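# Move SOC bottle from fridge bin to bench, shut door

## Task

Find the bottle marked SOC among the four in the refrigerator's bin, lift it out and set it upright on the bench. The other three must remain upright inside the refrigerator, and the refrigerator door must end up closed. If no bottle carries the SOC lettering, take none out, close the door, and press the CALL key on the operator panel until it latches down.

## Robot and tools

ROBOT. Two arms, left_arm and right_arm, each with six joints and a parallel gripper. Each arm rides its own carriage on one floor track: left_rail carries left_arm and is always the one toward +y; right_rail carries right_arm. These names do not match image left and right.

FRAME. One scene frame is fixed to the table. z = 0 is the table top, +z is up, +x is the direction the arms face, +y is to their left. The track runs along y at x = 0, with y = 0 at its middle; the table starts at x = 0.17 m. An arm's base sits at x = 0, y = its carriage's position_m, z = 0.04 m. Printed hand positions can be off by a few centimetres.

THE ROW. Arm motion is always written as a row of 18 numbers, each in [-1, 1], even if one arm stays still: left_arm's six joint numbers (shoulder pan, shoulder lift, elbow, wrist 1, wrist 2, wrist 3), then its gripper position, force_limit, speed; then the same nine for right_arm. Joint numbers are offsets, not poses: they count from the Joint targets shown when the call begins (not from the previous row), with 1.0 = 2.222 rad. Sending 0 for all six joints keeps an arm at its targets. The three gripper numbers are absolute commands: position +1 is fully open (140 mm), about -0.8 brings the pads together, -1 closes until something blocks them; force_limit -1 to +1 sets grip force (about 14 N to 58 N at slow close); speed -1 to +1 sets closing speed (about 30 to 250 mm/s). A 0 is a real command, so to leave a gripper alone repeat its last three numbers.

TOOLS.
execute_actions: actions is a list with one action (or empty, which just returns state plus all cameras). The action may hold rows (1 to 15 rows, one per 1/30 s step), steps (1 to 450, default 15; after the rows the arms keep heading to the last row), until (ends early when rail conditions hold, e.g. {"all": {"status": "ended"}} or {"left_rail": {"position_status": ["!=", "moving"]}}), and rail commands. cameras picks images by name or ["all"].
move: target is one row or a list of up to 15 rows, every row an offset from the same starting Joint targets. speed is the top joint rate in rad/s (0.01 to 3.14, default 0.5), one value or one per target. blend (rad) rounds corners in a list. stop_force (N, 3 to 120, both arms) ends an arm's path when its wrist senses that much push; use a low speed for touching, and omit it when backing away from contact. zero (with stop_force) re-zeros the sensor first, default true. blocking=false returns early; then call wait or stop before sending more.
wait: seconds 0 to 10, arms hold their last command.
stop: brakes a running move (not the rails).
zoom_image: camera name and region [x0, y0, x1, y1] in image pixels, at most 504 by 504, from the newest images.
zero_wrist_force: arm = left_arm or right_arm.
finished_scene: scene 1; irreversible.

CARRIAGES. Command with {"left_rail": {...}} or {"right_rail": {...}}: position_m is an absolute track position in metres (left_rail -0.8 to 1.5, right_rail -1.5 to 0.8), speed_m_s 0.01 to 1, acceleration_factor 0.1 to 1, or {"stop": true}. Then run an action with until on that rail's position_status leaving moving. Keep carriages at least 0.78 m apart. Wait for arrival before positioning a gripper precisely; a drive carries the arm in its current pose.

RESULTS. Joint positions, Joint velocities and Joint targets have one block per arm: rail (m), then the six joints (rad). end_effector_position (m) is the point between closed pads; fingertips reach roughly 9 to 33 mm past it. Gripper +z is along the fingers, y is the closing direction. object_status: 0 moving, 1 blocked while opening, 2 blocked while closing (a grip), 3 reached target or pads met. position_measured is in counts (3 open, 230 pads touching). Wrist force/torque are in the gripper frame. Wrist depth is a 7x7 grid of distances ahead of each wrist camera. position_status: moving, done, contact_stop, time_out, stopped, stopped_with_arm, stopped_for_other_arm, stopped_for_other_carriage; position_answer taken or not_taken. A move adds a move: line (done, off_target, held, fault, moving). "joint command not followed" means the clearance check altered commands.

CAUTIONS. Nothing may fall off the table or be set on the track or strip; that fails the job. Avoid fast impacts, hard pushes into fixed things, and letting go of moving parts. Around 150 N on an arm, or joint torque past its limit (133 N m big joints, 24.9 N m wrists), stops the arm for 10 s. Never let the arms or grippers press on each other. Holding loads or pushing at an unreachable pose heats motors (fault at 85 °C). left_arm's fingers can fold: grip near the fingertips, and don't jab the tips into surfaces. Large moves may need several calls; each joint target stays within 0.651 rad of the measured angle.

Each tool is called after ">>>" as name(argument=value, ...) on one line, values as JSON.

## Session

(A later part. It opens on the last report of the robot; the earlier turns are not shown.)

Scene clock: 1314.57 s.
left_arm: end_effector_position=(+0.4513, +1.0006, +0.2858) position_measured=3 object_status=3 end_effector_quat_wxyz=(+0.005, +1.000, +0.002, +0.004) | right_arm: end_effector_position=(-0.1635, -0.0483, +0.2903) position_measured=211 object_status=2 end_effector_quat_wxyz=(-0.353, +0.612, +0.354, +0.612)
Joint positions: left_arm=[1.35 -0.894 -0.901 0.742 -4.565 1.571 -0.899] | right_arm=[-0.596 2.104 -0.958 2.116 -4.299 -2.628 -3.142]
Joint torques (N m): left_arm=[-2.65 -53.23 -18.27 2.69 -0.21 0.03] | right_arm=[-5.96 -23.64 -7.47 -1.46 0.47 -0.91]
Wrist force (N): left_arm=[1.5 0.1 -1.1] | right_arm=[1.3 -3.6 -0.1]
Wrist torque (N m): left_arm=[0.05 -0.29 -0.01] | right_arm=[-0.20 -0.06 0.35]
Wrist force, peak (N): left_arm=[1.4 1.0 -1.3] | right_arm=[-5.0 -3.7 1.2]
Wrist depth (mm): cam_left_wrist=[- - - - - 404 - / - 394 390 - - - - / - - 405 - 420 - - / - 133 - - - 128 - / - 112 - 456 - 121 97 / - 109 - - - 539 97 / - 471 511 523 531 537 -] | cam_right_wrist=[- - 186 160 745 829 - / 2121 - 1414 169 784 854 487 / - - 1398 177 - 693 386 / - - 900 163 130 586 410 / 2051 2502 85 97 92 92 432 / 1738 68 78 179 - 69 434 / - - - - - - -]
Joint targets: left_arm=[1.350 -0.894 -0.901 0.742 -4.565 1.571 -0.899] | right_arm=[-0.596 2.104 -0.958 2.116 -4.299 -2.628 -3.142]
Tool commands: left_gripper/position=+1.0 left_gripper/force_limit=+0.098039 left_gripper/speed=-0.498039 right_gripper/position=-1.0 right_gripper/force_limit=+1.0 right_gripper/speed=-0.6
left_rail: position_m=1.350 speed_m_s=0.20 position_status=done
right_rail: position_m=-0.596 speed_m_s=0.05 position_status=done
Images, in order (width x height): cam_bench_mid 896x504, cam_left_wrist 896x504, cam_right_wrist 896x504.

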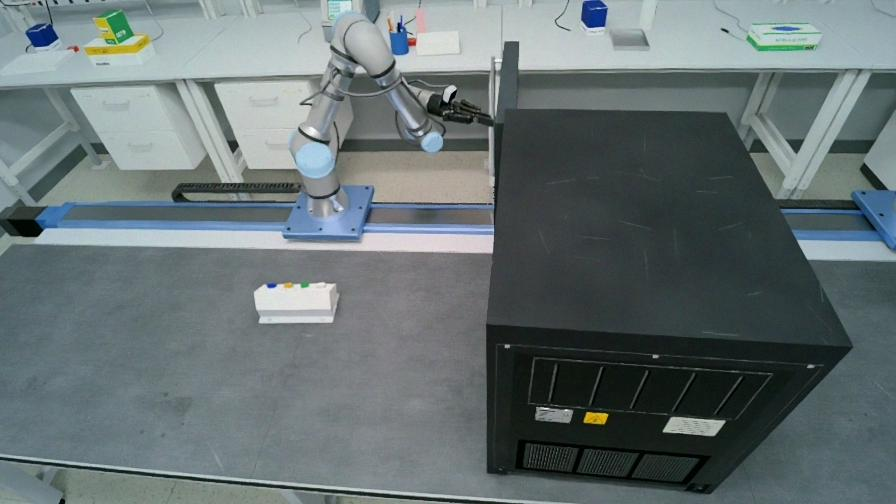

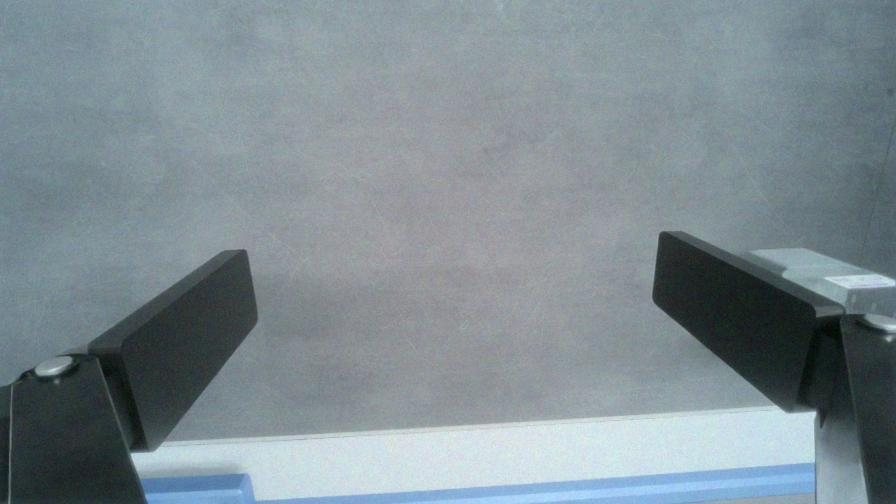

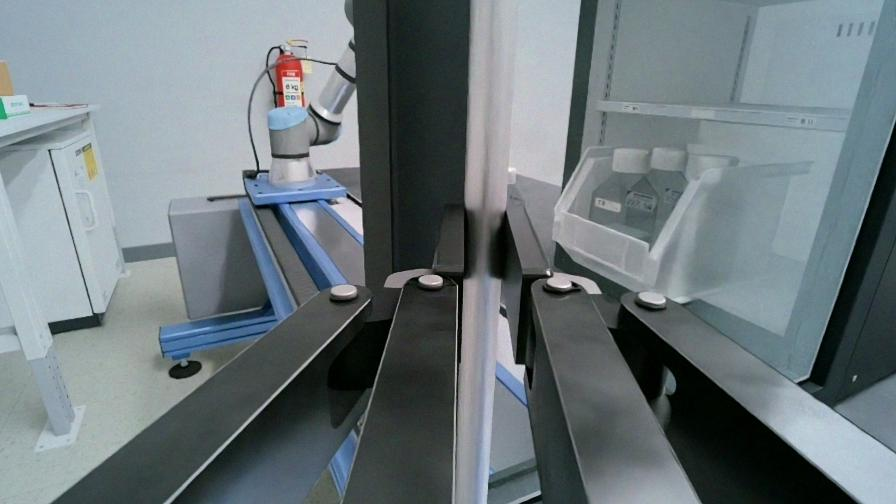

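>>> move(target=[-0.5283,0.1829,0.4234,0.1058,-0.4833,-1.0,1,0.1,-0.5,0,0,0,0,0,0,-1,1,-0.6], speed=0.5)

>>> execute_actions(actions=[{"left_rail":{"position_m":1.17,"speed_m_s":0.15},"steps":150,"until":{"left_rail":{"position_status":["!=","moving"]}}}], cameras=["cam_left_wrist"])

>>> zoom_image(camera="cam_left_wrist", region=[330, 130, 580, 400])

Scene clock: 1325.70 s.
left_arm: end_effector_position=(+0.2393, +0.8760, +0.1514) position_measured=3 object_status=3 end_effector_quat_wxyz=(-0.148, +0.750, +0.055, +0.642) | right_arm: end_effector_position=(-0.1635, -0.0483, +0.2903) position_measured=211 object_status=2 end_effector_quat_wxyz=(-0.353, +0.612, +0.354, +0.612)
Joint positions: left_arm=[1.35 -1.905 -0.551 1.552 -4.362 0.646 -2.811] | right_arm=[-0.596 2.104 -0.958 2.116 -4.299 -2.628 -3.142]
Joint torques (N m): left_arm=[13.77 -58.96 -22.9 -0.18 2.08 3.07] | right_arm=[-5.05 -23.44 -7.51 -2.48 0.59 -0.98]
Wrist force (N): left_arm=[0.6 0.1 0.1] | right_arm=[1.7 -3.8 -0.1]
Wrist torque (N m): left_arm=[-0.13 0.14 0.17] | right_arm=[-0.26 -0.12 0.36]
Wrist force, peak (N): left_arm=[-2.6 -0.4 -3.3] | right_arm=[1.5 -4.0 -0.1]
Wrist depth (mm): cam_left_wrist=[- - - - 3309 2720 2605 / - - - - 3767 3401 - / - - - 3826 646 597 - / - 147 633 509 480 138 - / - 112 - 410 362 121 97 / - 109 - - - - 97 / - - 265 251 - - -] | cam_right_wrist=[- - 962 160 749 782 775 / - - 966 169 807 843 693 / - 872 872 177 - 699 711 / 3128 2051 907 163 119 - 410 / 1955 2406 85 97 92 92 431 / 1714 68 78 180 - 69 438 / - - - - - - -]
Joint targets: left_arm=[1.350 -1.905 -0.551 1.552 -4.362 0.646 -2.811] | right_arm=[-0.596 2.104 -0.958 2.116 -4.299 -2.628 -3.142]
left_rail: position_m=1.350 speed_m_s=0.20 position_status=done
right_rail: position_m=-0.596 speed_m_s=0.05 position_status=done
move: held (left_arm; a check stopped the path); limits=held; left_arm: the wrist 3 is farthest, 0.310 rad from its target
joint command not followed: on one or more control steps a check withheld the commanded joint targets of the left arm, and it was not sent them on those steps.
cause: the commanded joint targets, or the way to them, would bring a part of the arm (just beyond joint 5 (wrist 1)) too close to the robot's own body.

Scene clock: 1327.50 s.
left_arm: end_effector_position=(+0.2394, +0.6961, +0.1514) position_measured=3 object_status=3 end_effector_quat_wxyz=(-0.148, +0.750, +0.055, +0.642) | right_arm: end_effector_position=(-0.1635, -0.0483, +0.2903) position_measured=211 object_status=2 end_effector_quat_wxyz=(-0.353, +0.612, +0.354, +0.612)
Joint positions: left_arm=[1.17 -1.905 -0.551 1.552 -4.362 0.646 -2.811] | right_arm=[-0.596 2.104 -0.958 2.116 -4.299 -2.628 -3.142]
Joint torques (N m): left_arm=[13.59 -58.02 -16.96 1.18 1.7 2.82] | right_arm=[-4.9 -23.11 -7.48 -2.61 0.6 -0.97]
Wrist force (N): left_arm=[0.8 0.2 0.2] | right_arm=[1.5 -3.6 0.0]
Wrist torque (N m): left_arm=[-0.11 0.11 0.17] | right_arm=[-0.21 -0.11 0.35]
Wrist force, peak (N): left_arm=[0.4 1.1 -0.3] | right_arm=[1.6 -3.9 -0.2]
Wrist depth (mm): cam_left_wrist=[- - 4534 - - - - / 2040 - - - 186 590 308 / - - - 3949 185 533 265 / - 147 - 502 407 138 - / - 112 - - - 121 97 / - 111 - - - 276 97 / - - - - - - -] | cam_right_wrist=[- - 805 160 768 897 802 / - - 787 169 754 881 697 / - - 754 177 - 673 388 / - 3626 747 163 118 626 414 / 2296 2429 85 97 92 92 434 / 1775 68 78 179 - 69 436 / - - - - - - -]
Joint targets: left_arm=[1.170 -1.905 -0.551 1.552 -4.362 0.646 -2.811] | right_arm=[-0.596 2.104 -0.958 2.116 -4.299 -2.628 -3.142]
Tool commands: left_gripper/position=+1.0 left_gripper/force_limit=+0.1 left_gripper/speed=-0.5 right_gripper/position=-1.0 right_gripper/force_limit=+1.0 right_gripper/speed=-0.6
left_rail: position_m=1.170 speed_m_s=0.15 position_status=done
right_rail: position_m=-0.596 speed_m_s=0.05 position_status=done
Images, in order (width x height): cam_left_wrist 896x504.

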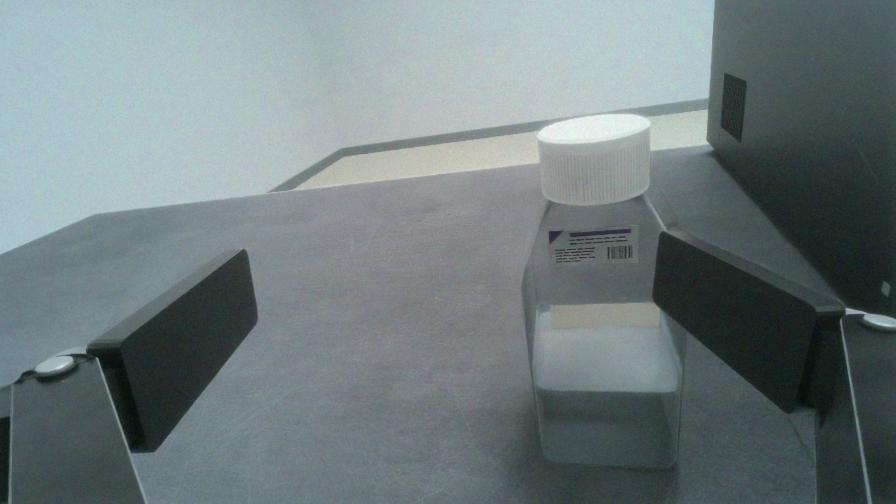

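Scaled by 1.867.

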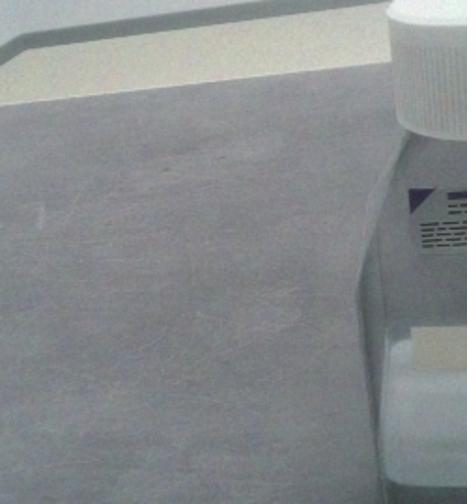

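>>> zoom_image(camera="cam_left_wrist", region=[510, 100, 690, 280])

>>> zoom_image(camera="cam_left_wrist", region=[530, 280, 690, 360])

Scaled by 2.800.

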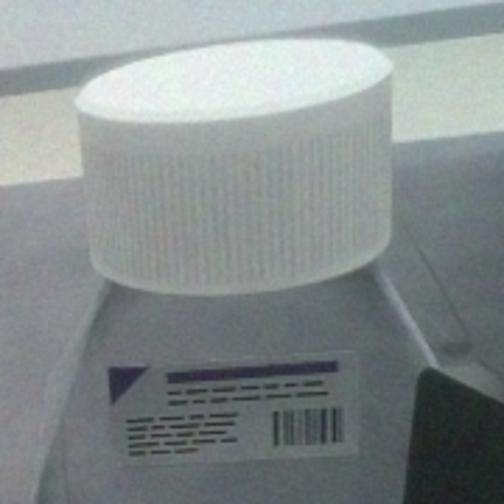

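Scaled by 3.150.

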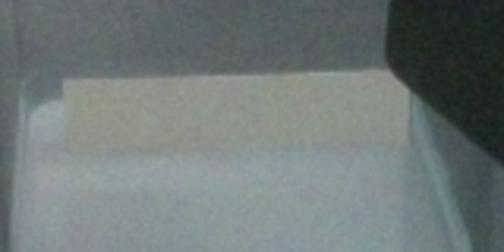

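>>> move(target=[0.0296,-0.2242,-0.1635,-0.1039,0.0786,0.3913,0,0.1,-0.5,0,0,0,0,0,0,-1,1,-0.6], speed=0.4, cameras=["cam_left_wrist"])

Scene clock: 1363.00 s.
left_arm: end_effector_position=(+0.2147, +0.6488, +0.3219) position_measured=129 object_status=3 end_effector_quat_wxyz=(+0.000, +0.924, +0.000, +0.383) | right_arm: end_effector_position=(-0.1635, -0.0483, +0.2903) position_measured=211 object_status=2 end_effector_quat_wxyz=(-0.353, +0.612, +0.354, +0.612)
Joint positions: left_arm=[1.17 -1.839 -1.049 1.189 -4.593 0.821 -1.941] | right_arm=[-0.596 2.104 -0.958 2.116 -4.299 -2.628 -3.142]
Joint torques (N m): left_arm=[14.78 -50.81 -30.94 0.97 0.67 2.76] | right_arm=[-3.68 -23.19 -7.41 -2.91 0.58 -0.87]
Wrist force (N): left_arm=[1.4 0.5 -0.4] | right_arm=[1.4 -3.7 -0.2]
Wrist torque (N m): left_arm=[0.06 -0.21 0.09] | right_arm=[-0.23 -0.07 0.35]
Wrist force, peak (N): left_arm=[2.4 0.4 -1.1] | right_arm=[1.8 -4.0 0.0]
Wrist depth (mm): cam_left_wrist=[649 - - - 655 251 220 / - - - 605 - - 321 / - 540 548 - - - 337 / - 503 513 312 131 433 337 / - 95 106 - 117 94 323 / - 79 - 444 - 70 - / - - - 407 - - 71] | cam_right_wrist=[- 1896 189 160 792 820 792 / - - 1227 170 777 851 723 / 2296 - 1277 177 715 671 405 / - - 944 163 130 593 412 / 2214 2361 85 97 91 92 434 / 1867 68 78 179 - 69 439 / - - - - - - -]
Joint targets: left_arm=[1.170 -1.839 -1.050 1.189 -4.593 0.821 -1.941] | right_arm=[-0.596 2.104 -0.958 2.116 -4.299 -2.628 -3.142]
left_rail: position_m=1.170 speed_m_s=0.15 position_status=done
right_rail: position_m=-0.596 speed_m_s=0.05 position_status=done
move: done
Images, in order (width x height): cam_left_wrist 896x504.

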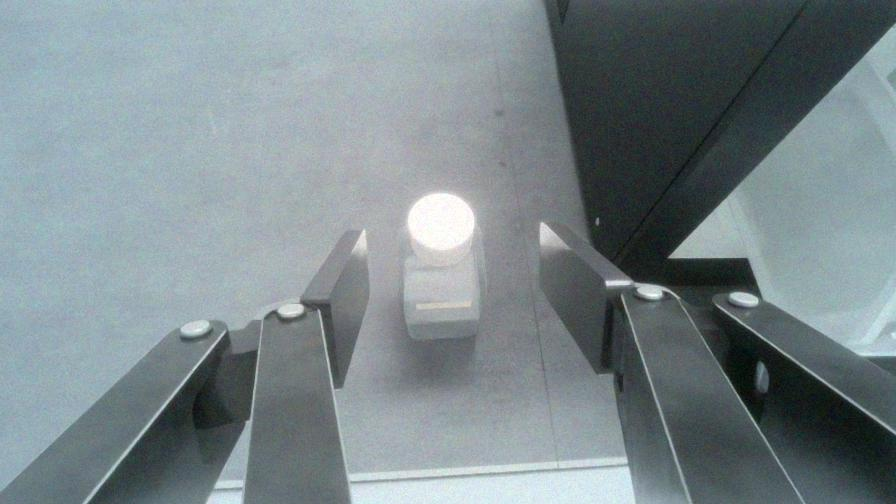

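>>> move(target=[0.0743,0.0527,0.0797,-0.2030,-0.0134,0.1015,0,0.1,-0.5,0,0,0,0,0,0,-1,1,-0.6], speed=0.2, stop_force=8)

>>> execute_actions(actions=[{"rows":[[0,0,0,0,0,0,-1,0.1,-1,0,0,0,0,0,0,-1,1,-0.6]],"steps":75}], cameras=["cam_left_wrist"])

Scene clock: 1372.87 s.
left_arm: end_effector_position=(+0.2997, +0.6486, +0.1691) position_measured=129 object_status=3 end_effector_quat_wxyz=(+0.000, +0.924, +0.000, +0.382) | right_arm: end_effector_position=(-0.1635, -0.0483, +0.2903) position_measured=211 object_status=2 end_effector_quat_wxyz=(-0.353, +0.612, +0.354, +0.612)
Joint positions: left_arm=[1.17 -1.674 -0.932 1.366 -5.044 0.791 -1.716] | right_arm=[-0.596 2.104 -0.958 2.116 -4.299 -2.628 -3.142]
Joint torques (N m): left_arm=[14.59 -35.23 -3.94 0.82 -4.05 2.83] | right_arm=[-2.91 -23.45 -7.79 -2.99 0.6 -1.08]
Wrist force (N): left_arm=[1.2 0.3 -0.2] | right_arm=[1.6 -3.8 -0.1]
Wrist torque (N m): left_arm=[0.02 -0.17 0.08] | right_arm=[-0.25 -0.09 0.35]
Wrist force, peak (N): left_arm=[2.0 0.3 -1.2] | right_arm=[1.7 -3.9 0.0]
Wrist depth (mm): cam_left_wrist=[457 - 431 456 475 - 195 / 396 - 413 396 - - 196 / - - 363 152 - - 188 / - - 325 145 148 - 246 / - - 111 315 117 94 271 / - 79 78 - - 70 - / - - - - - - 71] | cam_right_wrist=[- - 198 160 777 831 - / - - 660 169 837 848 520 / - - 1245 177 - 758 715 / - - 1030 163 118 - 413 / 1691 2406 85 97 92 94 434 / - 68 78 179 - 69 436 / - - - - - - -]
Joint targets: left_arm=[1.170 -1.674 -0.932 1.366 -5.044 0.791 -1.716] | right_arm=[-0.596 2.104 -0.958 2.116 -4.299 -2.628 -3.142]
left_rail: position_m=1.170 speed_m_s=0.15 position_status=done
right_rail: position_m=-0.596 speed_m_s=0.05 position_status=done
move: done

Scene clock: 1375.57 s.
left_arm: end_effector_position=(+0.2997, +0.6486, +0.1691) position_measured=162 object_status=2 end_effector_quat_wxyz=(+0.000, +0.924, +0.000, +0.382) | right_arm: end_effector_position=(-0.1635, -0.0483, +0.2903) position_measured=211 object_status=2 end_effector_quat_wxyz=(-0.353, +0.612, +0.354, +0.612)
Joint positions: left_arm=[1.17 -1.674 -0.932 1.366 -5.044 0.791 -1.716] | right_arm=[-0.596 2.104 -0.958 2.116 -4.299 -2.628 -3.142]
Joint torques (N m): left_arm=[11.12 -35.48 -8.03 0.71 1.06 2.66] | right_arm=[-2.65 -24.1 -7.62 -2.91 0.5 -1.16]
Wrist force (N): left_arm=[5.4 -1.6 -7.5] | right_arm=[1.4 -3.8 -0.1]
Wrist torque (N m): left_arm=[0.03 -0.06 0.03] | right_arm=[-0.27 -0.08 0.36]
Wrist force, peak (N): left_arm=[5.4 -1.5 -8.0] | right_arm=[1.5 -4.0 -0.1]
Wrist depth (mm): cam_left_wrist=[- - 444 - 455 - 185 / - - - 405 - 271 176 / - - - 152 - - 195 / - - 138 145 134 - 225 / - 320 95 - 97 97 276 / - 79 73 - - 73 - / - - - - - - -] | cam_right_wrist=[- - 198 160 775 810 772 / 2502 2502 1192 170 784 851 725 / - - 1264 177 - - 586 / - - 857 163 622 - 405 / 2634 2317 85 97 92 91 433 / - 68 78 179 - 69 432 / - - - - - - -]
Joint targets: left_arm=[1.170 -1.674 -0.932 1.366 -5.044 0.791 -1.716] | right_arm=[-0.596 2.104 -0.958 2.116 -4.299 -2.628 -3.142]
left_rail: position_m=1.170 speed_m_s=0.15 position_status=done
right_rail: position_m=-0.596 speed_m_s=0.05 position_status=done
Images, in order (width x height): cam_left_wrist 896x504.

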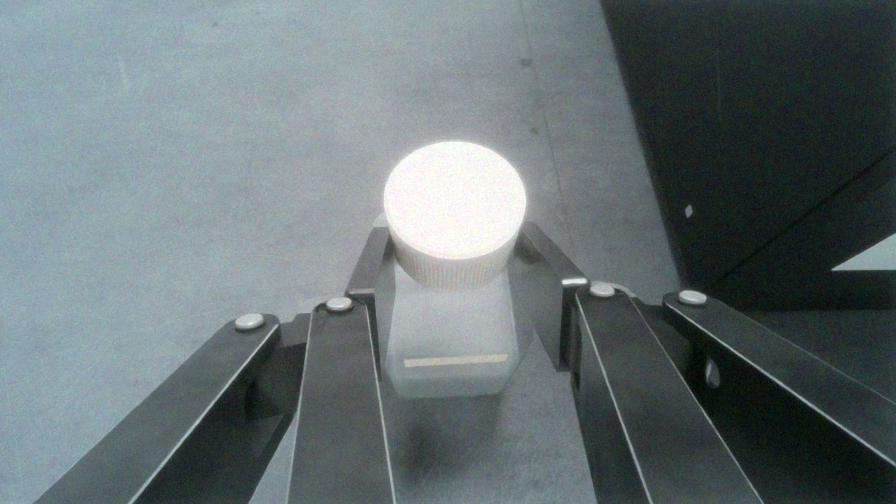

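>>> move(target=[[0,-0.0303,-0.0489,0.0794,0,0,-1,0.1,-1,0,0,0,0,0,0,-1,1,-0.6],[-0.1041,-0.0572,-0.1206,0.2744,0.0219,-0.1402,-1,0.1,-1,0,0,0,0,0,0,-1,1,-0.6]], speed=0.15, blend=0.03)

>>> execute_actions(actions=[{"left_rail":{"position_m":0.743,"speed_m_s":0.15,"acceleration_factor":0.25},"steps":200,"until":{"left_rail":{"position_status":["!=","moving"]}}}], cameras=["cam_left_wrist","cam_right_wrist"])

Scene clock: 1401.77 s.
left_arm: end_effector_position=(+0.1798, +0.6489, +0.3689) position_measured=162 object_status=2 end_effector_quat_wxyz=(+0.000, +0.924, +0.000, +0.382) | right_arm: end_effector_position=(-0.1635, -0.0483, +0.2903) position_measured=211 object_status=2 end_effector_quat_wxyz=(-0.353, +0.612, +0.354, +0.612)
Joint positions: left_arm=[1.17 -1.905 -1.059 1.098 -4.435 0.84 -2.027] | right_arm=[-0.596 2.104 -0.958 2.116 -4.299 -2.628 -3.142]
Joint torques (N m): left_arm=[-13.26 -53.27 -32.13 5.66 0.02 -2.98] | right_arm=[-1.43 -23.8 -7.91 -2.97 0.56 -1.07]
Wrist force (N): left_arm=[-1.0 0.4 2.0] | right_arm=[1.6 -3.7 -0.1]
Wrist torque (N m): left_arm=[0.02 -0.30 0.28] | right_arm=[-0.23 -0.10 0.36]
Wrist force, peak (N): left_arm=[5.5 -1.6 -7.9] | right_arm=[1.7 -3.9 0.0]
Wrist depth (mm): cam_left_wrist=[- 727 722 - - - 280 / - 660 - - - - 361 / - - 611 152 - 439 320 / - - - 145 134 472 386 / 532 - 95 - 96 98 380 / - 79 73 - - 73 - / - - - 459 - - -] | cam_right_wrist=[- - 185 160 732 834 - / - 2720 1203 169 818 834 480 / - - 1270 177 - 691 397 / - - 934 163 119 - 414 / 2317 2383 85 97 92 94 435 / 1787 68 78 180 - 69 436 / - - - - - - -]
Joint targets: left_arm=[1.170 -1.906 -1.060 1.098 -4.435 0.840 -2.027] | right_arm=[-0.596 2.104 -0.958 2.116 -4.299 -2.628 -3.142]
left_rail: position_m=1.170 speed_m_s=0.15 position_status=done
right_rail: position_m=-0.596 speed_m_s=0.05 position_status=done
move: done

Scene clock: 1405.50 s.
left_arm: end_effector_position=(+0.1797, +0.2219, +0.3690) position_measured=162 object_status=2 end_effector_quat_wxyz=(+0.000, +0.924, +0.000, +0.382) | right_arm: end_effector_position=(-0.1635, -0.0483, +0.2903) position_measured=211 object_status=2 end_effector_quat_wxyz=(-0.353, +0.612, +0.354, +0.612)
Joint positions: left_arm=[0.743 -1.906 -1.06 1.098 -4.435 0.84 -2.027] | right_arm=[-0.596 2.104 -0.958 2.116 -4.299 -2.628 -3.142]
Joint torques (N m): left_arm=[-11.67 -33.65 -26.43 4.51 -1.9 -2.72] | right_arm=[-1.37 -23.53 -8.33 -2.89 0.6 -1.16]
Wrist force (N): left_arm=[-0.8 0.5 2.1] | right_arm=[1.3 -3.8 -0.1]
Wrist torque (N m): left_arm=[0.05 -0.34 0.27] | right_arm=[-0.26 -0.08 0.35]
Wrist force, peak (N): left_arm=[-1.3 0.8 2.4] | right_arm=[1.3 -4.1 0.0]
Wrist depth (mm): cam_left_wrist=[257 264 264 266 268 267 223 / 271 353 336 387 551 295 212 / - 376 315 153 491 322 228 / - 551 311 145 438 340 - / - 92 95 - 96 97 - / - 79 73 460 - 73 - / - - - 458 - - -] | cam_right_wrist=[- 2720 195 160 482 845 756 / - - 185 170 782 843 695 / - - 900 177 - - 390 / - 3015 900 162 - - 416 / 2085 2383 85 97 92 92 433 / - 68 78 179 - 69 438 / - - - - - - -]
Joint targets: left_arm=[0.743 -1.906 -1.060 1.098 -4.435 0.840 -2.027] | right_arm=[-0.596 2.104 -0.958 2.116 -4.299 -2.628 -3.142]
Tool commands: left_gripper/position=-1.0 left_gripper/force_limit=+0.1 left_gripper/speed=-1.0 right_gripper/position=-1.0 right_gripper/force_limit=+1.0 right_gripper/speed=-0.6
left_rail: position_m=0.743 speed_m_s=0.15 position_status=done
right_rail: position_m=-0.596 speed_m_s=0.05 position_status=done
Images, in order (width x height): cam_left_wrist 896x504, cam_right_wrist 896x504.

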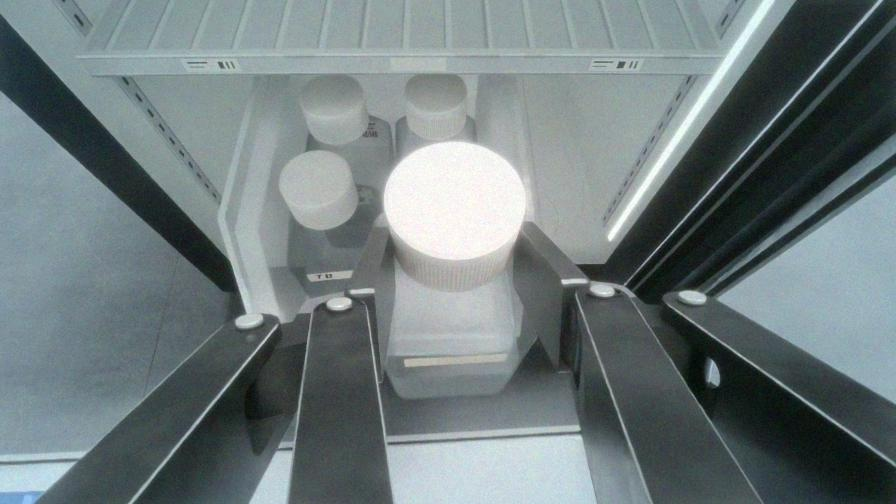

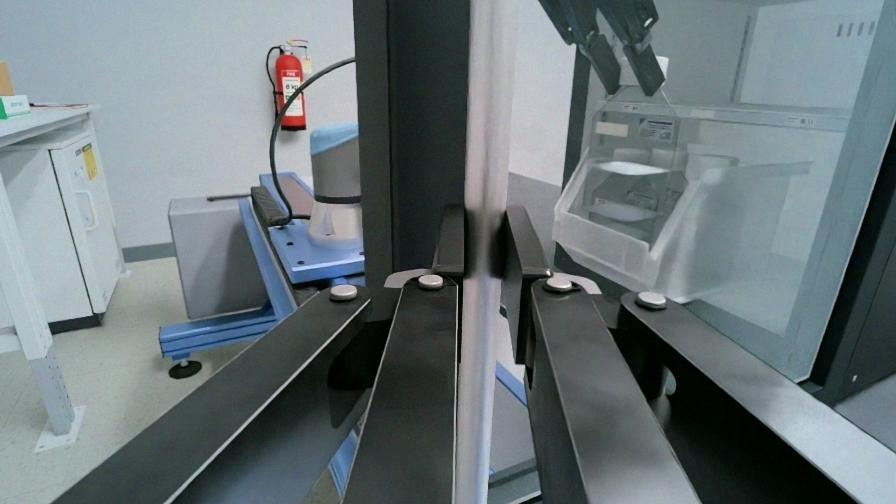

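>>> execute_actions(actions=[{"left_rail":{"position_m":0.7445,"speed_m_s":0.05},"steps":60,"until":{"left_rail":{"position_status":["!=","moving"]}}}])

>>> move(target=[0.0865,0.0067,-0.0303,-0.0558,-0.0198,0.1155,-1,0.1,-1,0,0,0,0,0,0,-1,1,-0.6], speed=0.12, cameras=["cam_left_wrist","cam_right_wrist"])

Scene clock: 1410.47 s.
left_arm: end_effector_position=(+0.1797, +0.2234, +0.3690) position_measured=162 object_status=2 end_effector_quat_wxyz=(+0.000, +0.924, +0.000, +0.382) | right_arm: end_effector_position=(-0.1635, -0.0483, +0.2903) position_measured=211 object_status=2 end_effector_quat_wxyz=(-0.353, +0.612, +0.354, +0.612)
Joint positions: left_arm=[0.744 -1.906 -1.059 1.098 -4.435 0.84 -2.027] | right_arm=[-0.596 2.104 -0.958 2.116 -4.299 -2.628 -3.142]
Joint torques (N m): left_arm=[-6.77 -37.53 -17.4 2.72 -3.89 -2.62] | right_arm=[-0.58 -24.26 -7.99 -2.86 0.54 -1.17]
Wrist force (N): left_arm=[-1.1 0.2 2.0] | right_arm=[1.4 -3.8 -0.1]
Wrist torque (N m): left_arm=[-0.01 -0.29 0.27] | right_arm=[-0.26 -0.08 0.35]
Wrist force, peak (N): left_arm=[-1.1 1.3 2.2] | right_arm=[1.4 -4.0 -0.2]
Wrist depth (mm): cam_left_wrist=[257 263 265 266 268 267 222 / 273 373 339 344 540 295 214 / - 372 306 152 492 312 235 / - - 338 145 399 328 539 / - - 95 429 96 97 - / - 79 73 - - 73 - / - - - 458 - - -] | cam_right_wrist=[- - 185 160 492 829 - / 2979 - 851 170 772 845 674 / 1986 - 890 177 751 797 727 / - - 894 163 613 592 416 / 1955 2361 85 97 92 91 435 / - 68 78 180 - 69 435 / - - - - - - -]
Joint targets: left_arm=[0.745 -1.906 -1.060 1.098 -4.435 0.840 -2.027] | right_arm=[-0.596 2.104 -0.958 2.116 -4.299 -2.628 -3.142]
Tool commands: left_gripper/position=-1.0 left_gripper/force_limit=+0.1 left_gripper/speed=-1.0 right_gripper/position=-1.0 right_gripper/force_limit=+1.0 right_gripper/speed=-0.6
left_rail: position_m=0.744 position_m_goal=0.745 speed_m_s=0.05 position_status=done
right_rail: position_m=-0.596 speed_m_s=0.05 position_status=done

Scene clock: 1413.13 s.
left_arm: end_effector_position=(+0.2796, +0.2235, +0.3693) position_measured=162 object_status=2 end_effector_quat_wxyz=(+0.001, +0.924, +0.000, +0.382) | right_arm: end_effector_position=(-0.1635, -0.0483, +0.2903) position_measured=211 object_status=2 end_effector_quat_wxyz=(-0.353, +0.612, +0.354, +0.612)
Joint positions: left_arm=[0.745 -1.714 -1.045 1.031 -4.558 0.796 -1.771] | right_arm=[-0.596 2.104 -0.958 2.116 -4.299 -2.628 -3.142]
Joint torques (N m): left_arm=[13.09 -34.94 -32 1.12 -4.92 2.79] | right_arm=[-0.7 -23.91 -8.21 -3.03 0.53 -1.17]
Wrist force (N): left_arm=[-1.4 0.4 2.3] | right_arm=[1.5 -3.9 -0.2]
Wrist torque (N m): left_arm=[0.04 -0.28 0.09] | right_arm=[-0.27 -0.09 0.34]
Wrist force, peak (N): left_arm=[-0.8 0.4 2.8] | right_arm=[1.7 -3.9 -0.2]
Wrist depth (mm): cam_left_wrist=[251 262 264 266 267 263 198 / 231 237 238 239 240 241 199 / 218 219 219 153 222 223 199 / 253 340 290 145 411 297 220 / 288 299 95 421 96 101 208 / - 79 73 394 - 73 69 / - - - 348 - - -] | cam_right_wrist=[- - 188 160 725 560 881 / - - 863 169 782 676 518 / 2051 - 890 177 687 705 390 / 2085 1840 887 163 144 613 407 / 2234 2528 85 97 92 91 433 / - 68 78 179 - 69 451 / - - - - - - -]
Joint targets: left_arm=[0.745 -1.713 -1.045 1.031 -4.559 0.796 -1.770] | right_arm=[-0.596 2.104 -0.958 2.116 -4.299 -2.628 -3.142]
left_rail: position_m=0.745 speed_m_s=0.05 position_status=done
right_rail: position_m=-0.596 speed_m_s=0.05 position_status=done
move: done
Images, in order (width x height): cam_left_wrist 896x504, cam_right_wrist 896x504.

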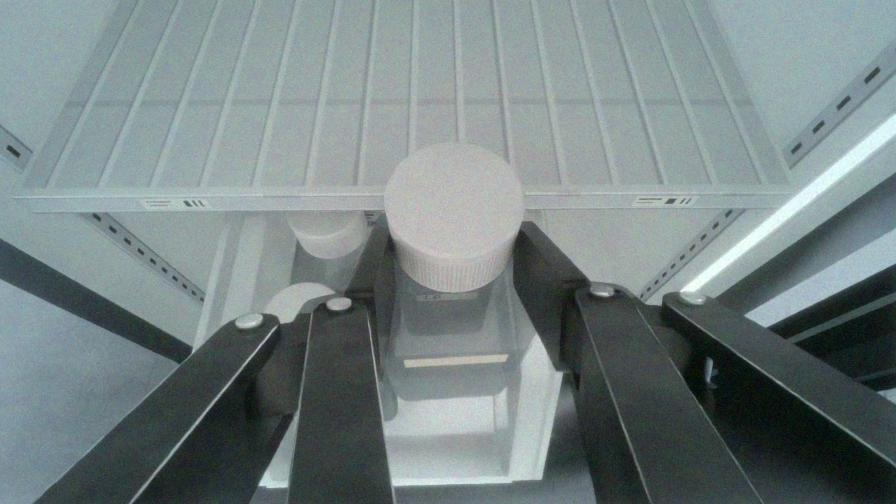

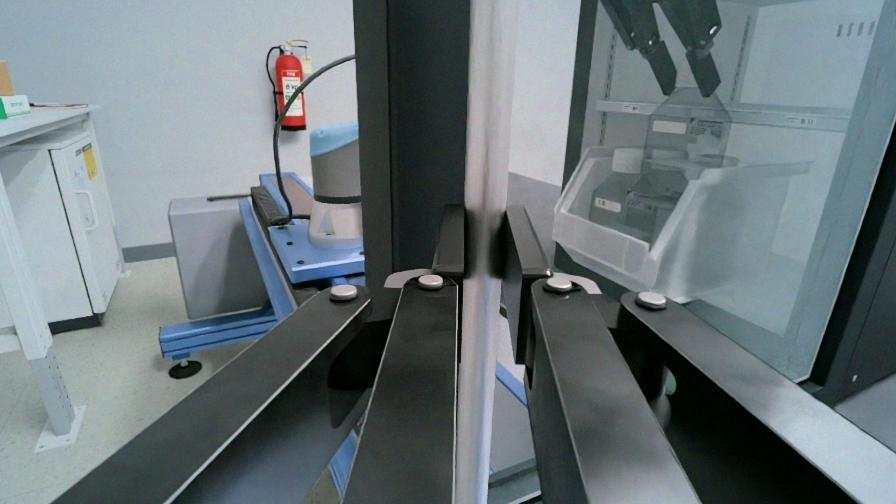

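>>> move(target=[[0,0.0044,0.0623,-0.0667,0,0,-1,0.1,-1,0,0,0,0,0,0,-1,1,-0.6],[0,0.0172,0.1040,-0.1212,0,0,-1,0.1,-1,0,0,0,0,0,0,-1,1,-0.6]], speed=0.08, blend=0.05, stop_force=8)

>>> move(target=[0,0.0030,0.0212,-0.0242,0,0,-1,0.1,-1,0,0,0,0,0,0,-1,1,-0.6], speed=0.03, stop_force=4, cameras=["cam_left_wrist","cam_right_wrist"])

Scene clock: 1423.37 s.
left_arm: end_effector_position=(+0.2796, +0.2223, +0.2564) position_measured=162 object_status=2 end_effector_quat_wxyz=(+0.001, +0.924, +0.000, +0.382) | right_arm: end_effector_position=(-0.1635, -0.0483, +0.2903) position_measured=211 object_status=2 end_effector_quat_wxyz=(-0.353, +0.612, +0.354, +0.612)
Joint positions: left_arm=[0.745 -1.713 -1.006 1.262 -4.828 0.796 -1.77] | right_arm=[-0.596 2.104 -0.958 2.116 -4.299 -2.628 -3.142]
Joint torques (N m): left_arm=[12.73 -35.07 -6.05 1.27 -3.96 2.8] | right_arm=[-0.27 -24.19 -8.3 -2.96 0.37 -1.21]
Wrist force (N): left_arm=[-1.3 0.4 2.2] | right_arm=[1.7 -3.5 -0.2]
Wrist torque (N m): left_arm=[0.04 -0.26 0.07] | right_arm=[-0.22 -0.09 0.35]
Wrist force, peak (N): left_arm=[-1.4 0.5 2.5] | right_arm=[1.6 -3.9 0.0]
Wrist depth (mm): cam_left_wrist=[254 214 274 197 414 294 198 / 242 199 280 304 400 295 197 / - 156 334 153 242 296 198 / - 145 159 145 147 295 219 / 159 170 95 312 96 98 207 / - 79 73 293 - 73 69 / - - - 254 - - -] | cam_right_wrist=[- - 189 160 439 823 - / - - 204 170 560 610 674 / 1813 - 920 177 - 593 730 / 2002 - 881 163 118 - 431 / 2254 2453 85 97 92 94 434 / - 68 78 180 - 69 432 / - - - - - - -]
Joint targets: left_arm=[0.745 -1.713 -1.006 1.262 -4.828 0.796 -1.770] | right_arm=[-0.596 2.104 -0.958 2.116 -4.299 -2.628 -3.142]
left_rail: position_m=0.745 speed_m_s=0.05 position_status=done
right_rail: position_m=-0.596 speed_m_s=0.05 position_status=done
move: done

Scene clock: 1425.03 s.
left_arm: end_effector_position=(+0.2796, +0.2228, +0.2525) position_measured=162 object_status=2 end_effector_quat_wxyz=(+0.001, +0.924, +0.000, +0.382) | right_arm: end_effector_position=(-0.1635, -0.0483, +0.2903) position_measured=211 object_status=2 end_effector_quat_wxyz=(-0.353, +0.612, +0.354, +0.612)
Joint positions: left_arm=[0.745 -1.713 -1.005 1.27 -4.837 0.796 -1.77] | right_arm=[-0.596 2.104 -0.958 2.116 -4.299 -2.628 -3.142]
Joint torques (N m): left_arm=[12.67 -54.47 -31.74 5.12 -0.51 2.67] | right_arm=[-0.23 -24.16 -8.44 -2.9 0.4 -1.22]
Wrist force (N): left_arm=[-0.5 0.2 0.9] | right_arm=[2.1 -3.7 -0.2]
Wrist torque (N m): left_arm=[0.08 -0.23 0.08] | right_arm=[-0.24 -0.08 0.35]
Wrist force, peak (N): left_arm=[7.2 -0.5 -10.3] | right_arm=[2.2 -4.1 0.0]
Wrist depth (mm): cam_left_wrist=[241 210 271 187 409 294 198 / - 195 194 194 244 294 198 / - 151 351 153 203 297 199 / - 141 157 144 148 296 220 / - 169 95 306 96 98 208 / - 79 73 289 117 73 70 / - - - 252 - - -] | cam_right_wrist=[- - 186 160 441 829 - / - 3428 - 170 548 596 723 / - - 857 177 - 569 727 / - 1738 884 163 144 - 413 / 1955 2361 85 97 92 91 435 / 1840 68 78 179 - 69 431 / - - - - - - -]
Joint targets: left_arm=[0.745 -1.713 -1.005 1.270 -4.837 0.796 -1.770] | right_arm=[-0.596 2.104 -0.958 2.116 -4.299 -2.628 -3.142]
left_rail: position_m=0.745 speed_m_s=0.05 position_status=done
right_rail: position_m=-0.596 speed_m_s=0.05 position_status=done
move: contact (left_arm); left_arm: the wrist 1 is farthest, 0.045 rad from its target
Images, in order (width x height): cam_left_wrist 896x504, cam_right_wrist 896x504.

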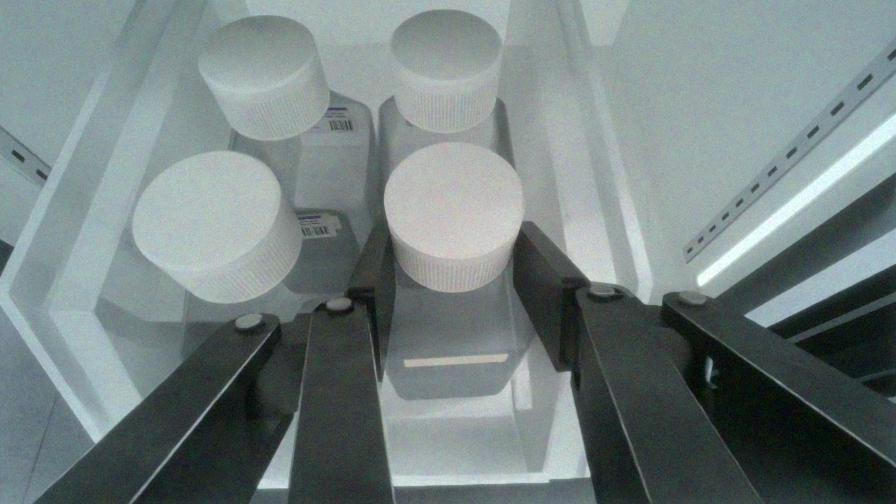

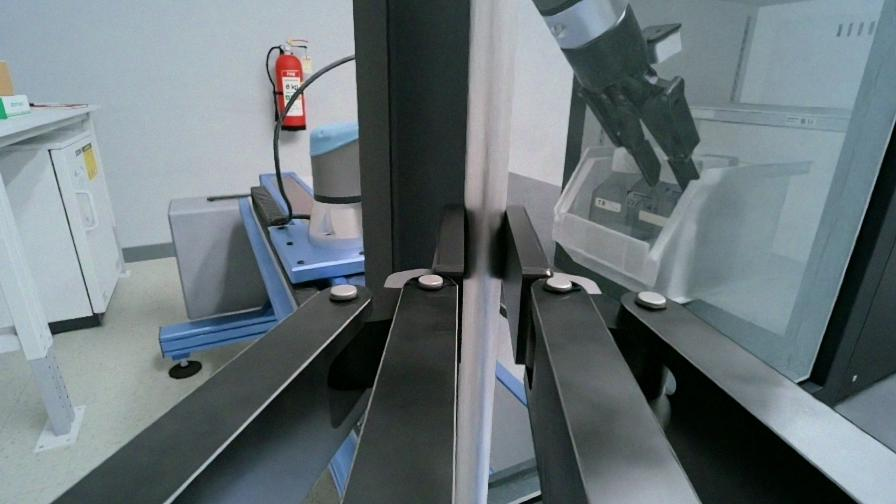

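>>> execute_actions(actions=[{"rows":[[0,0,0,0,0,0,-0.2,0.1,-1,0,0,0,0,0,0,-1,1,-0.6]],"steps":45}])

>>> move(target=[-0.0567,-0.0204,-0.0370,0.1100,0.0113,-0.0768,-0.2,0.1,-1,0,0,0,0,0,0,-1,1,-0.6], speed=0.1, cameras=["cam_left_wrist","cam_right_wrist"])

Scene clock: 1431.33 s.
left_arm: end_effector_position=(+0.2797, +0.2228, +0.2525) position_measured=154 object_status=3 end_effector_quat_wxyz=(+0.001, +0.924, +0.000, +0.382) | right_arm: end_effector_position=(-0.1635, -0.0483, +0.2903) position_measured=211 object_status=2 end_effector_quat_wxyz=(-0.353, +0.612, +0.354, +0.612)
Joint positions: left_arm=[0.744 -1.713 -1.005 1.27 -4.837 0.796 -1.77] | right_arm=[-0.596 2.104 -0.958 2.116 -4.299 -2.628 -3.142]
Joint torques (N m): left_arm=[11.8 -44.2 -25.47 2.31 -3.7 2.74] | right_arm=[0.01 -24.77 -8.86 -2.78 0.31 -1.17]
Wrist force (N): left_arm=[1.3 0.4 -0.2] | right_arm=[1.8 -3.7 0.0]
Wrist torque (N m): left_arm=[0.05 -0.22 0.08] | right_arm=[-0.25 -0.12 0.35]
Wrist force, peak (N): left_arm=[-1.1 0.5 2.3] | right_arm=[2.4 -3.9 -0.1]
Wrist depth (mm): cam_left_wrist=[241 214 273 192 397 294 198 / - 194 269 195 396 296 198 / - 152 358 153 203 297 199 / - 141 157 145 146 296 220 / - 170 94 310 101 97 209 / - 79 93 289 255 74 71 / - - - 250 - - -] | cam_right_wrist=[- - 188 160 437 831 780 / - - 201 170 565 592 691 / - - 881 177 - 593 409 / - - 884 163 118 609 413 / 2051 2361 85 97 92 92 433 / 1826 68 78 179 - 69 436 / - - - - - - -]
Joint targets: left_arm=[0.745 -1.713 -1.005 1.270 -4.837 0.796 -1.770] | right_arm=[-0.596 2.104 -0.958 2.116 -4.299 -2.628 -3.142]
left_rail: position_m=0.744 position_m_goal=0.745 speed_m_s=0.05 position_status=done
right_rail: position_m=-0.596 speed_m_s=0.05 position_status=done

Scene clock: 1434.27 s.
left_arm: end_effector_position=(+0.2148, +0.2232, +0.3226) position_measured=154 object_status=3 end_effector_quat_wxyz=(+0.001, +0.924, +0.000, +0.382) | right_arm: end_effector_position=(-0.1635, -0.0483, +0.2903) position_measured=211 object_status=2 end_effector_quat_wxyz=(-0.353, +0.612, +0.354, +0.612)
Joint positions: left_arm=[0.744 -1.839 -1.05 1.188 -4.593 0.821 -1.941] | right_arm=[-0.596 2.104 -0.958 2.116 -4.299 -2.628 -3.142]
Joint torques (N m): left_arm=[-13.72 -51.92 -31.87 5.14 0.73 -2.27] | right_arm=[-0.23 -24.85 -8.84 -2.62 0.34 -1.07]
Wrist force (N): left_arm=[1.3 0.5 -0.5] | right_arm=[1.7 -3.7 0.2]
Wrist torque (N m): left_arm=[0.06 -0.19 0.27] | right_arm=[-0.26 -0.10 0.35]
Wrist force, peak (N): left_arm=[1.6 0.6 -0.6] | right_arm=[1.9 -3.9 0.0]
Wrist depth (mm): cam_left_wrist=[205 206 208 210 211 212 203 / 256 324 290 299 486 290 218 / - 305 465 243 446 309 215 / - 274 242 407 404 327 238 / - 92 94 383 101 97 - / - 79 78 314 - 74 - / - - - 407 - - -] | cam_right_wrist=[- - 188 160 456 826 - / - - 205 169 805 854 506 / - 4241 890 177 676 552 398 / - - 894 163 118 - 397 / 1940 - 85 97 92 94 435 / - 68 78 179 - 69 437 / - - - - - - -]
Joint targets: left_arm=[0.745 -1.839 -1.051 1.188 -4.593 0.821 -1.941] | right_arm=[-0.596 2.104 -0.958 2.116 -4.299 -2.628 -3.142]
left_rail: position_m=0.744 position_m_goal=0.745 speed_m_s=0.05 position_status=done
right_rail: position_m=-0.596 speed_m_s=0.05 position_status=done
move: done
Images, in order (width x height): cam_left_wrist 896x504, cam_right_wrist 896x504.

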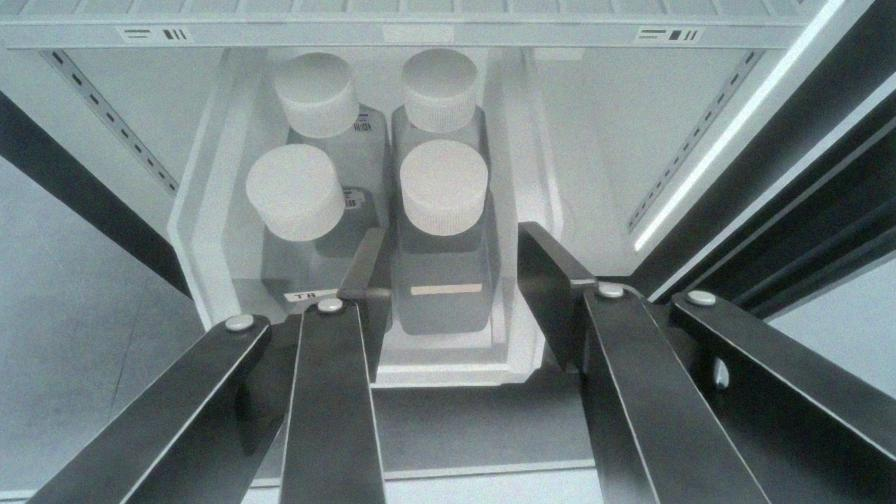

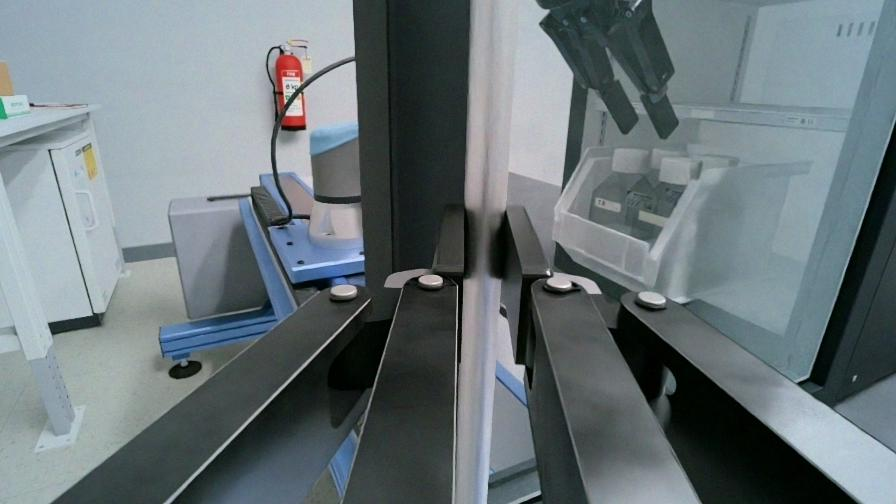

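>>> move(target=[-0.0558,0.0054,0.0305,0.0129,0.0171,-0.0716,-1,-1,-0.5,0,0,0,0,0,0,-1,1,-0.6], speed=0.3)

>>> execute_actions(actions=[{"left_rail":{"position_m":0.78,"speed_m_s":0.1},"steps":60,"until":{"left_rail":{"position_status":["!=","moving"]}}}])

>>> move(target=[0,0.0471,0.0762,-0.1232,0,0,-1,-1,-0.5,0,0,0,0,0,0,-1,1,-0.6], speed=0.2, cameras=["cam_left_wrist","cam_right_wrist"])

Scene clock: 1465.50 s.
left_arm: end_effector_position=(+0.1498, +0.2263, +0.2999) position_measured=232 object_status=3 end_effector_quat_wxyz=(+0.000, +0.924, +0.000, +0.383) | right_arm: end_effector_position=(-0.1635, -0.0483, +0.2903) position_measured=211 object_status=2 end_effector_quat_wxyz=(-0.353, +0.612, +0.354, +0.612)
Joint positions: left_arm=[0.744 -1.963 -1.039 1.255 -4.564 0.859 -2.1] | right_arm=[-0.596 2.104 -0.958 2.116 -4.299 -2.628 -3.142]
Joint torques (N m): left_arm=[-14.64 -32.27 -3.8 5.23 0.75 -2.9] | right_arm=[0.18 -24.26 -9.37 -2.3 0.28 -1.01]
Wrist force (N): left_arm=[1.6 0.4 -0.5] | right_arm=[1.6 -3.7 0.0]
Wrist torque (N m): left_arm=[0.04 -0.28 0.27] | right_arm=[-0.24 -0.09 0.34]
Wrist force, peak (N): left_arm=[2.4 0.8 -0.3] | right_arm=[2.0 -3.9 0.0]
Wrist depth (mm): cam_left_wrist=[271 333 286 290 483 291 225 / 294 326 342 303 459 313 238 / - - 379 419 427 345 298 / - 466 380 313 443 363 - / - - 91 98 90 - - / - - 76 - 75 72 427 / - - - - - - -] | cam_right_wrist=[- - 191 160 441 818 - / 3524 2275 203 169 503 810 523 / 1955 2979 897 177 717 673 586 / 1826 3015 881 163 144 - 412 / 1955 2214 85 97 92 91 434 / - 68 78 179 - 69 434 / - - - - - - -]
Joint targets: left_arm=[0.745 -1.963 -1.039 1.255 -4.564 0.859 -2.100] | right_arm=[-0.596 2.104 -0.958 2.116 -4.299 -2.628 -3.142]
left_rail: position_m=0.744 position_m_goal=0.745 speed_m_s=0.05 position_status=done
right_rail: position_m=-0.596 speed_m_s=0.05 position_status=done
move: done

Scene clock: 1466.53 s.
left_arm: end_effector_position=(+0.1497, +0.2618, +0.2999) position_measured=232 object_status=3 end_effector_quat_wxyz=(+0.000, +0.924, +0.000, +0.383) | right_arm: end_effector_position=(-0.1635, -0.0483, +0.2903) position_measured=211 object_status=2 end_effector_quat_wxyz=(-0.353, +0.612, +0.354, +0.612)
Joint positions: left_arm=[0.78 -1.963 -1.039 1.255 -4.564 0.859 -2.1] | right_arm=[-0.596 2.104 -0.958 2.116 -4.299 -2.628 -3.142]
Joint torques (N m): left_arm=[-14.32 -35.99 -5.48 5.11 0.49 -2.75] | right_arm=[-0.23 -24.67 -9.8 -2.4 0.24 -1.01]
Wrist force (N): left_arm=[1.5 0.4 -0.2] | right_arm=[1.7 -3.7 -0.2]
Wrist torque (N m): left_arm=[0.05 -0.25 0.27] | right_arm=[-0.25 -0.06 0.35]
Wrist force, peak (N): left_arm=[1.6 0.9 -0.4] | right_arm=[1.8 -3.8 -0.1]
Wrist depth (mm): cam_left_wrist=[- 310 - 299 303 347 258 / 583 333 305 455 296 349 255 / 530 - 308 436 419 376 283 / - - 355 150 320 381 - / - - 94 99 90 361 - / - - 76 - 75 72 427 / - - - - - 69 -] | cam_right_wrist=[- 4390 2944 160 734 826 754 / - - 206 170 768 848 699 / - 3015 920 177 745 671 391 / - 2720 887 163 119 - 411 / 2034 2429 85 97 92 91 432 / 1813 68 78 180 - 69 439 / - - - - - - -]
Joint targets: left_arm=[0.780 -1.963 -1.039 1.255 -4.564 0.859 -2.100] | right_arm=[-0.596 2.104 -0.958 2.116 -4.299 -2.628 -3.142]
Tool commands: left_gripper/position=-1.0 left_gripper/force_limit=-1.0 left_gripper/speed=-0.5 right_gripper/position=-1.0 right_gripper/force_limit=+1.0 right_gripper/speed=-0.6
left_rail: position_m=0.780 speed_m_s=0.10 position_status=done
right_rail: position_m=-0.596 speed_m_s=0.05 position_status=done

Scene clock: 1468.50 s.
left_arm: end_effector_position=(+0.1497, +0.2619, +0.1751) position_measured=232 object_status=3 end_effector_quat_wxyz=(+0.000, +0.924, +0.000, +0.383) | right_arm: end_effector_position=(-0.1635, -0.0483, +0.2903) position_measured=211 object_status=2 end_effector_quat_wxyz=(-0.353, +0.612, +0.354, +0.612)
Joint positions: left_arm=[0.78 -1.963 -0.934 1.424 -4.837 0.859 -2.1] | right_arm=[-0.596 2.104 -0.958 2.116 -4.299 -2.628 -3.142]
Joint torques (N m): left_arm=[-14.36 -34.12 -1.78 1.17 -0.19 -2.79] | right_arm=[-0.06 -24.32 -9.29 -2.38 0.17 -0.87]
Wrist force (N): left_arm=[1.5 0.1 -0.3] | right_arm=[1.6 -3.8 0.1]
Wrist torque (N m): left_arm=[-0.02 -0.25 0.25] | right_arm=[-0.26 -0.08 0.35]
Wrist force, peak (N): left_arm=[2.4 0.0 -1.0] | right_arm=[1.8 -3.8 0.0]
Wrist depth (mm): cam_left_wrist=[432 188 266 330 227 303 259 / - - 266 303 204 322 268 / - - 211 207 218 356 272 / - - 342 137 - 345 268 / - 323 94 98 94 320 255 / 302 - 76 - 75 72 256 / - - - - - 69 -] | cam_right_wrist=[- 285 289 160 747 829 823 / - 300 295 170 734 834 658 / - - 831 177 519 686 400 / 2068 2979 890 162 145 - 408 / 2195 2477 85 97 92 92 432 / - 68 78 179 - 69 434 / - - - - - - -]
Joint targets: left_arm=[0.780 -1.963 -0.934 1.425 -4.838 0.859 -2.100] | right_arm=[-0.596 2.104 -0.958 2.116 -4.299 -2.628 -3.142]
left_rail: position_m=0.780 speed_m_s=0.10 position_status=done
right_rail: position_m=-0.596 speed_m_s=0.05 position_status=done
move: done
Images, in order (width x height): cam_left_wrist 896x504, cam_right_wrist 896x504.

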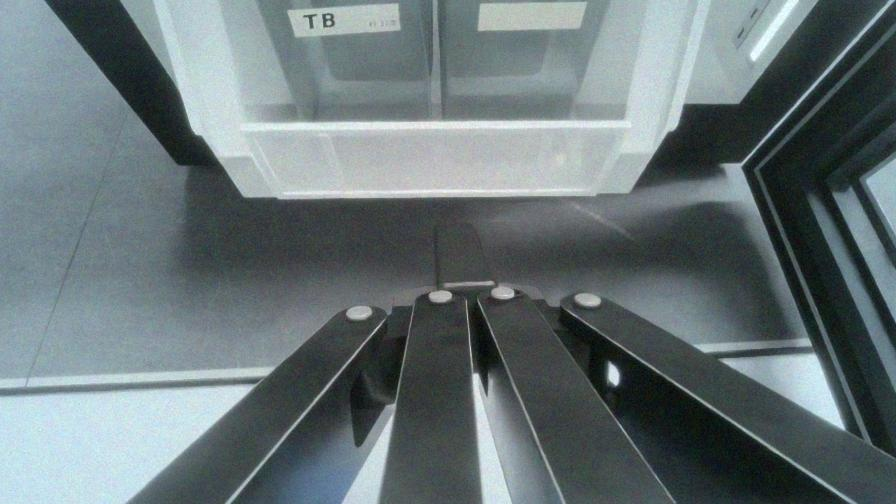

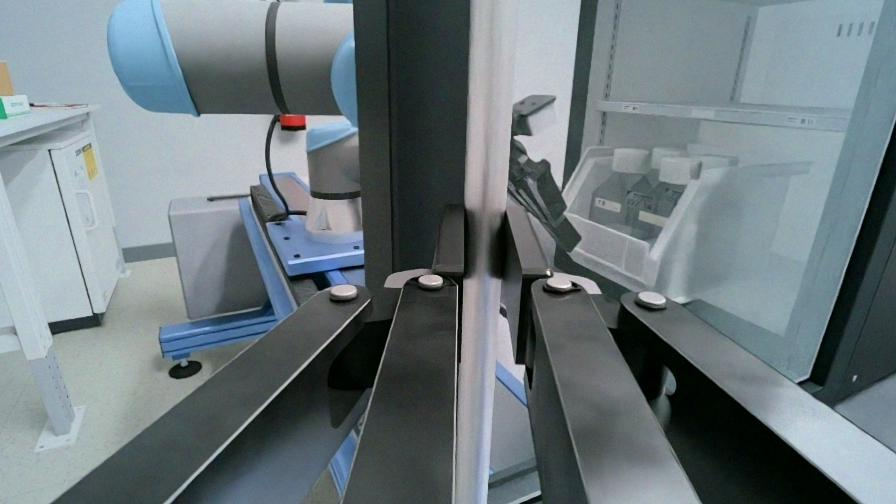

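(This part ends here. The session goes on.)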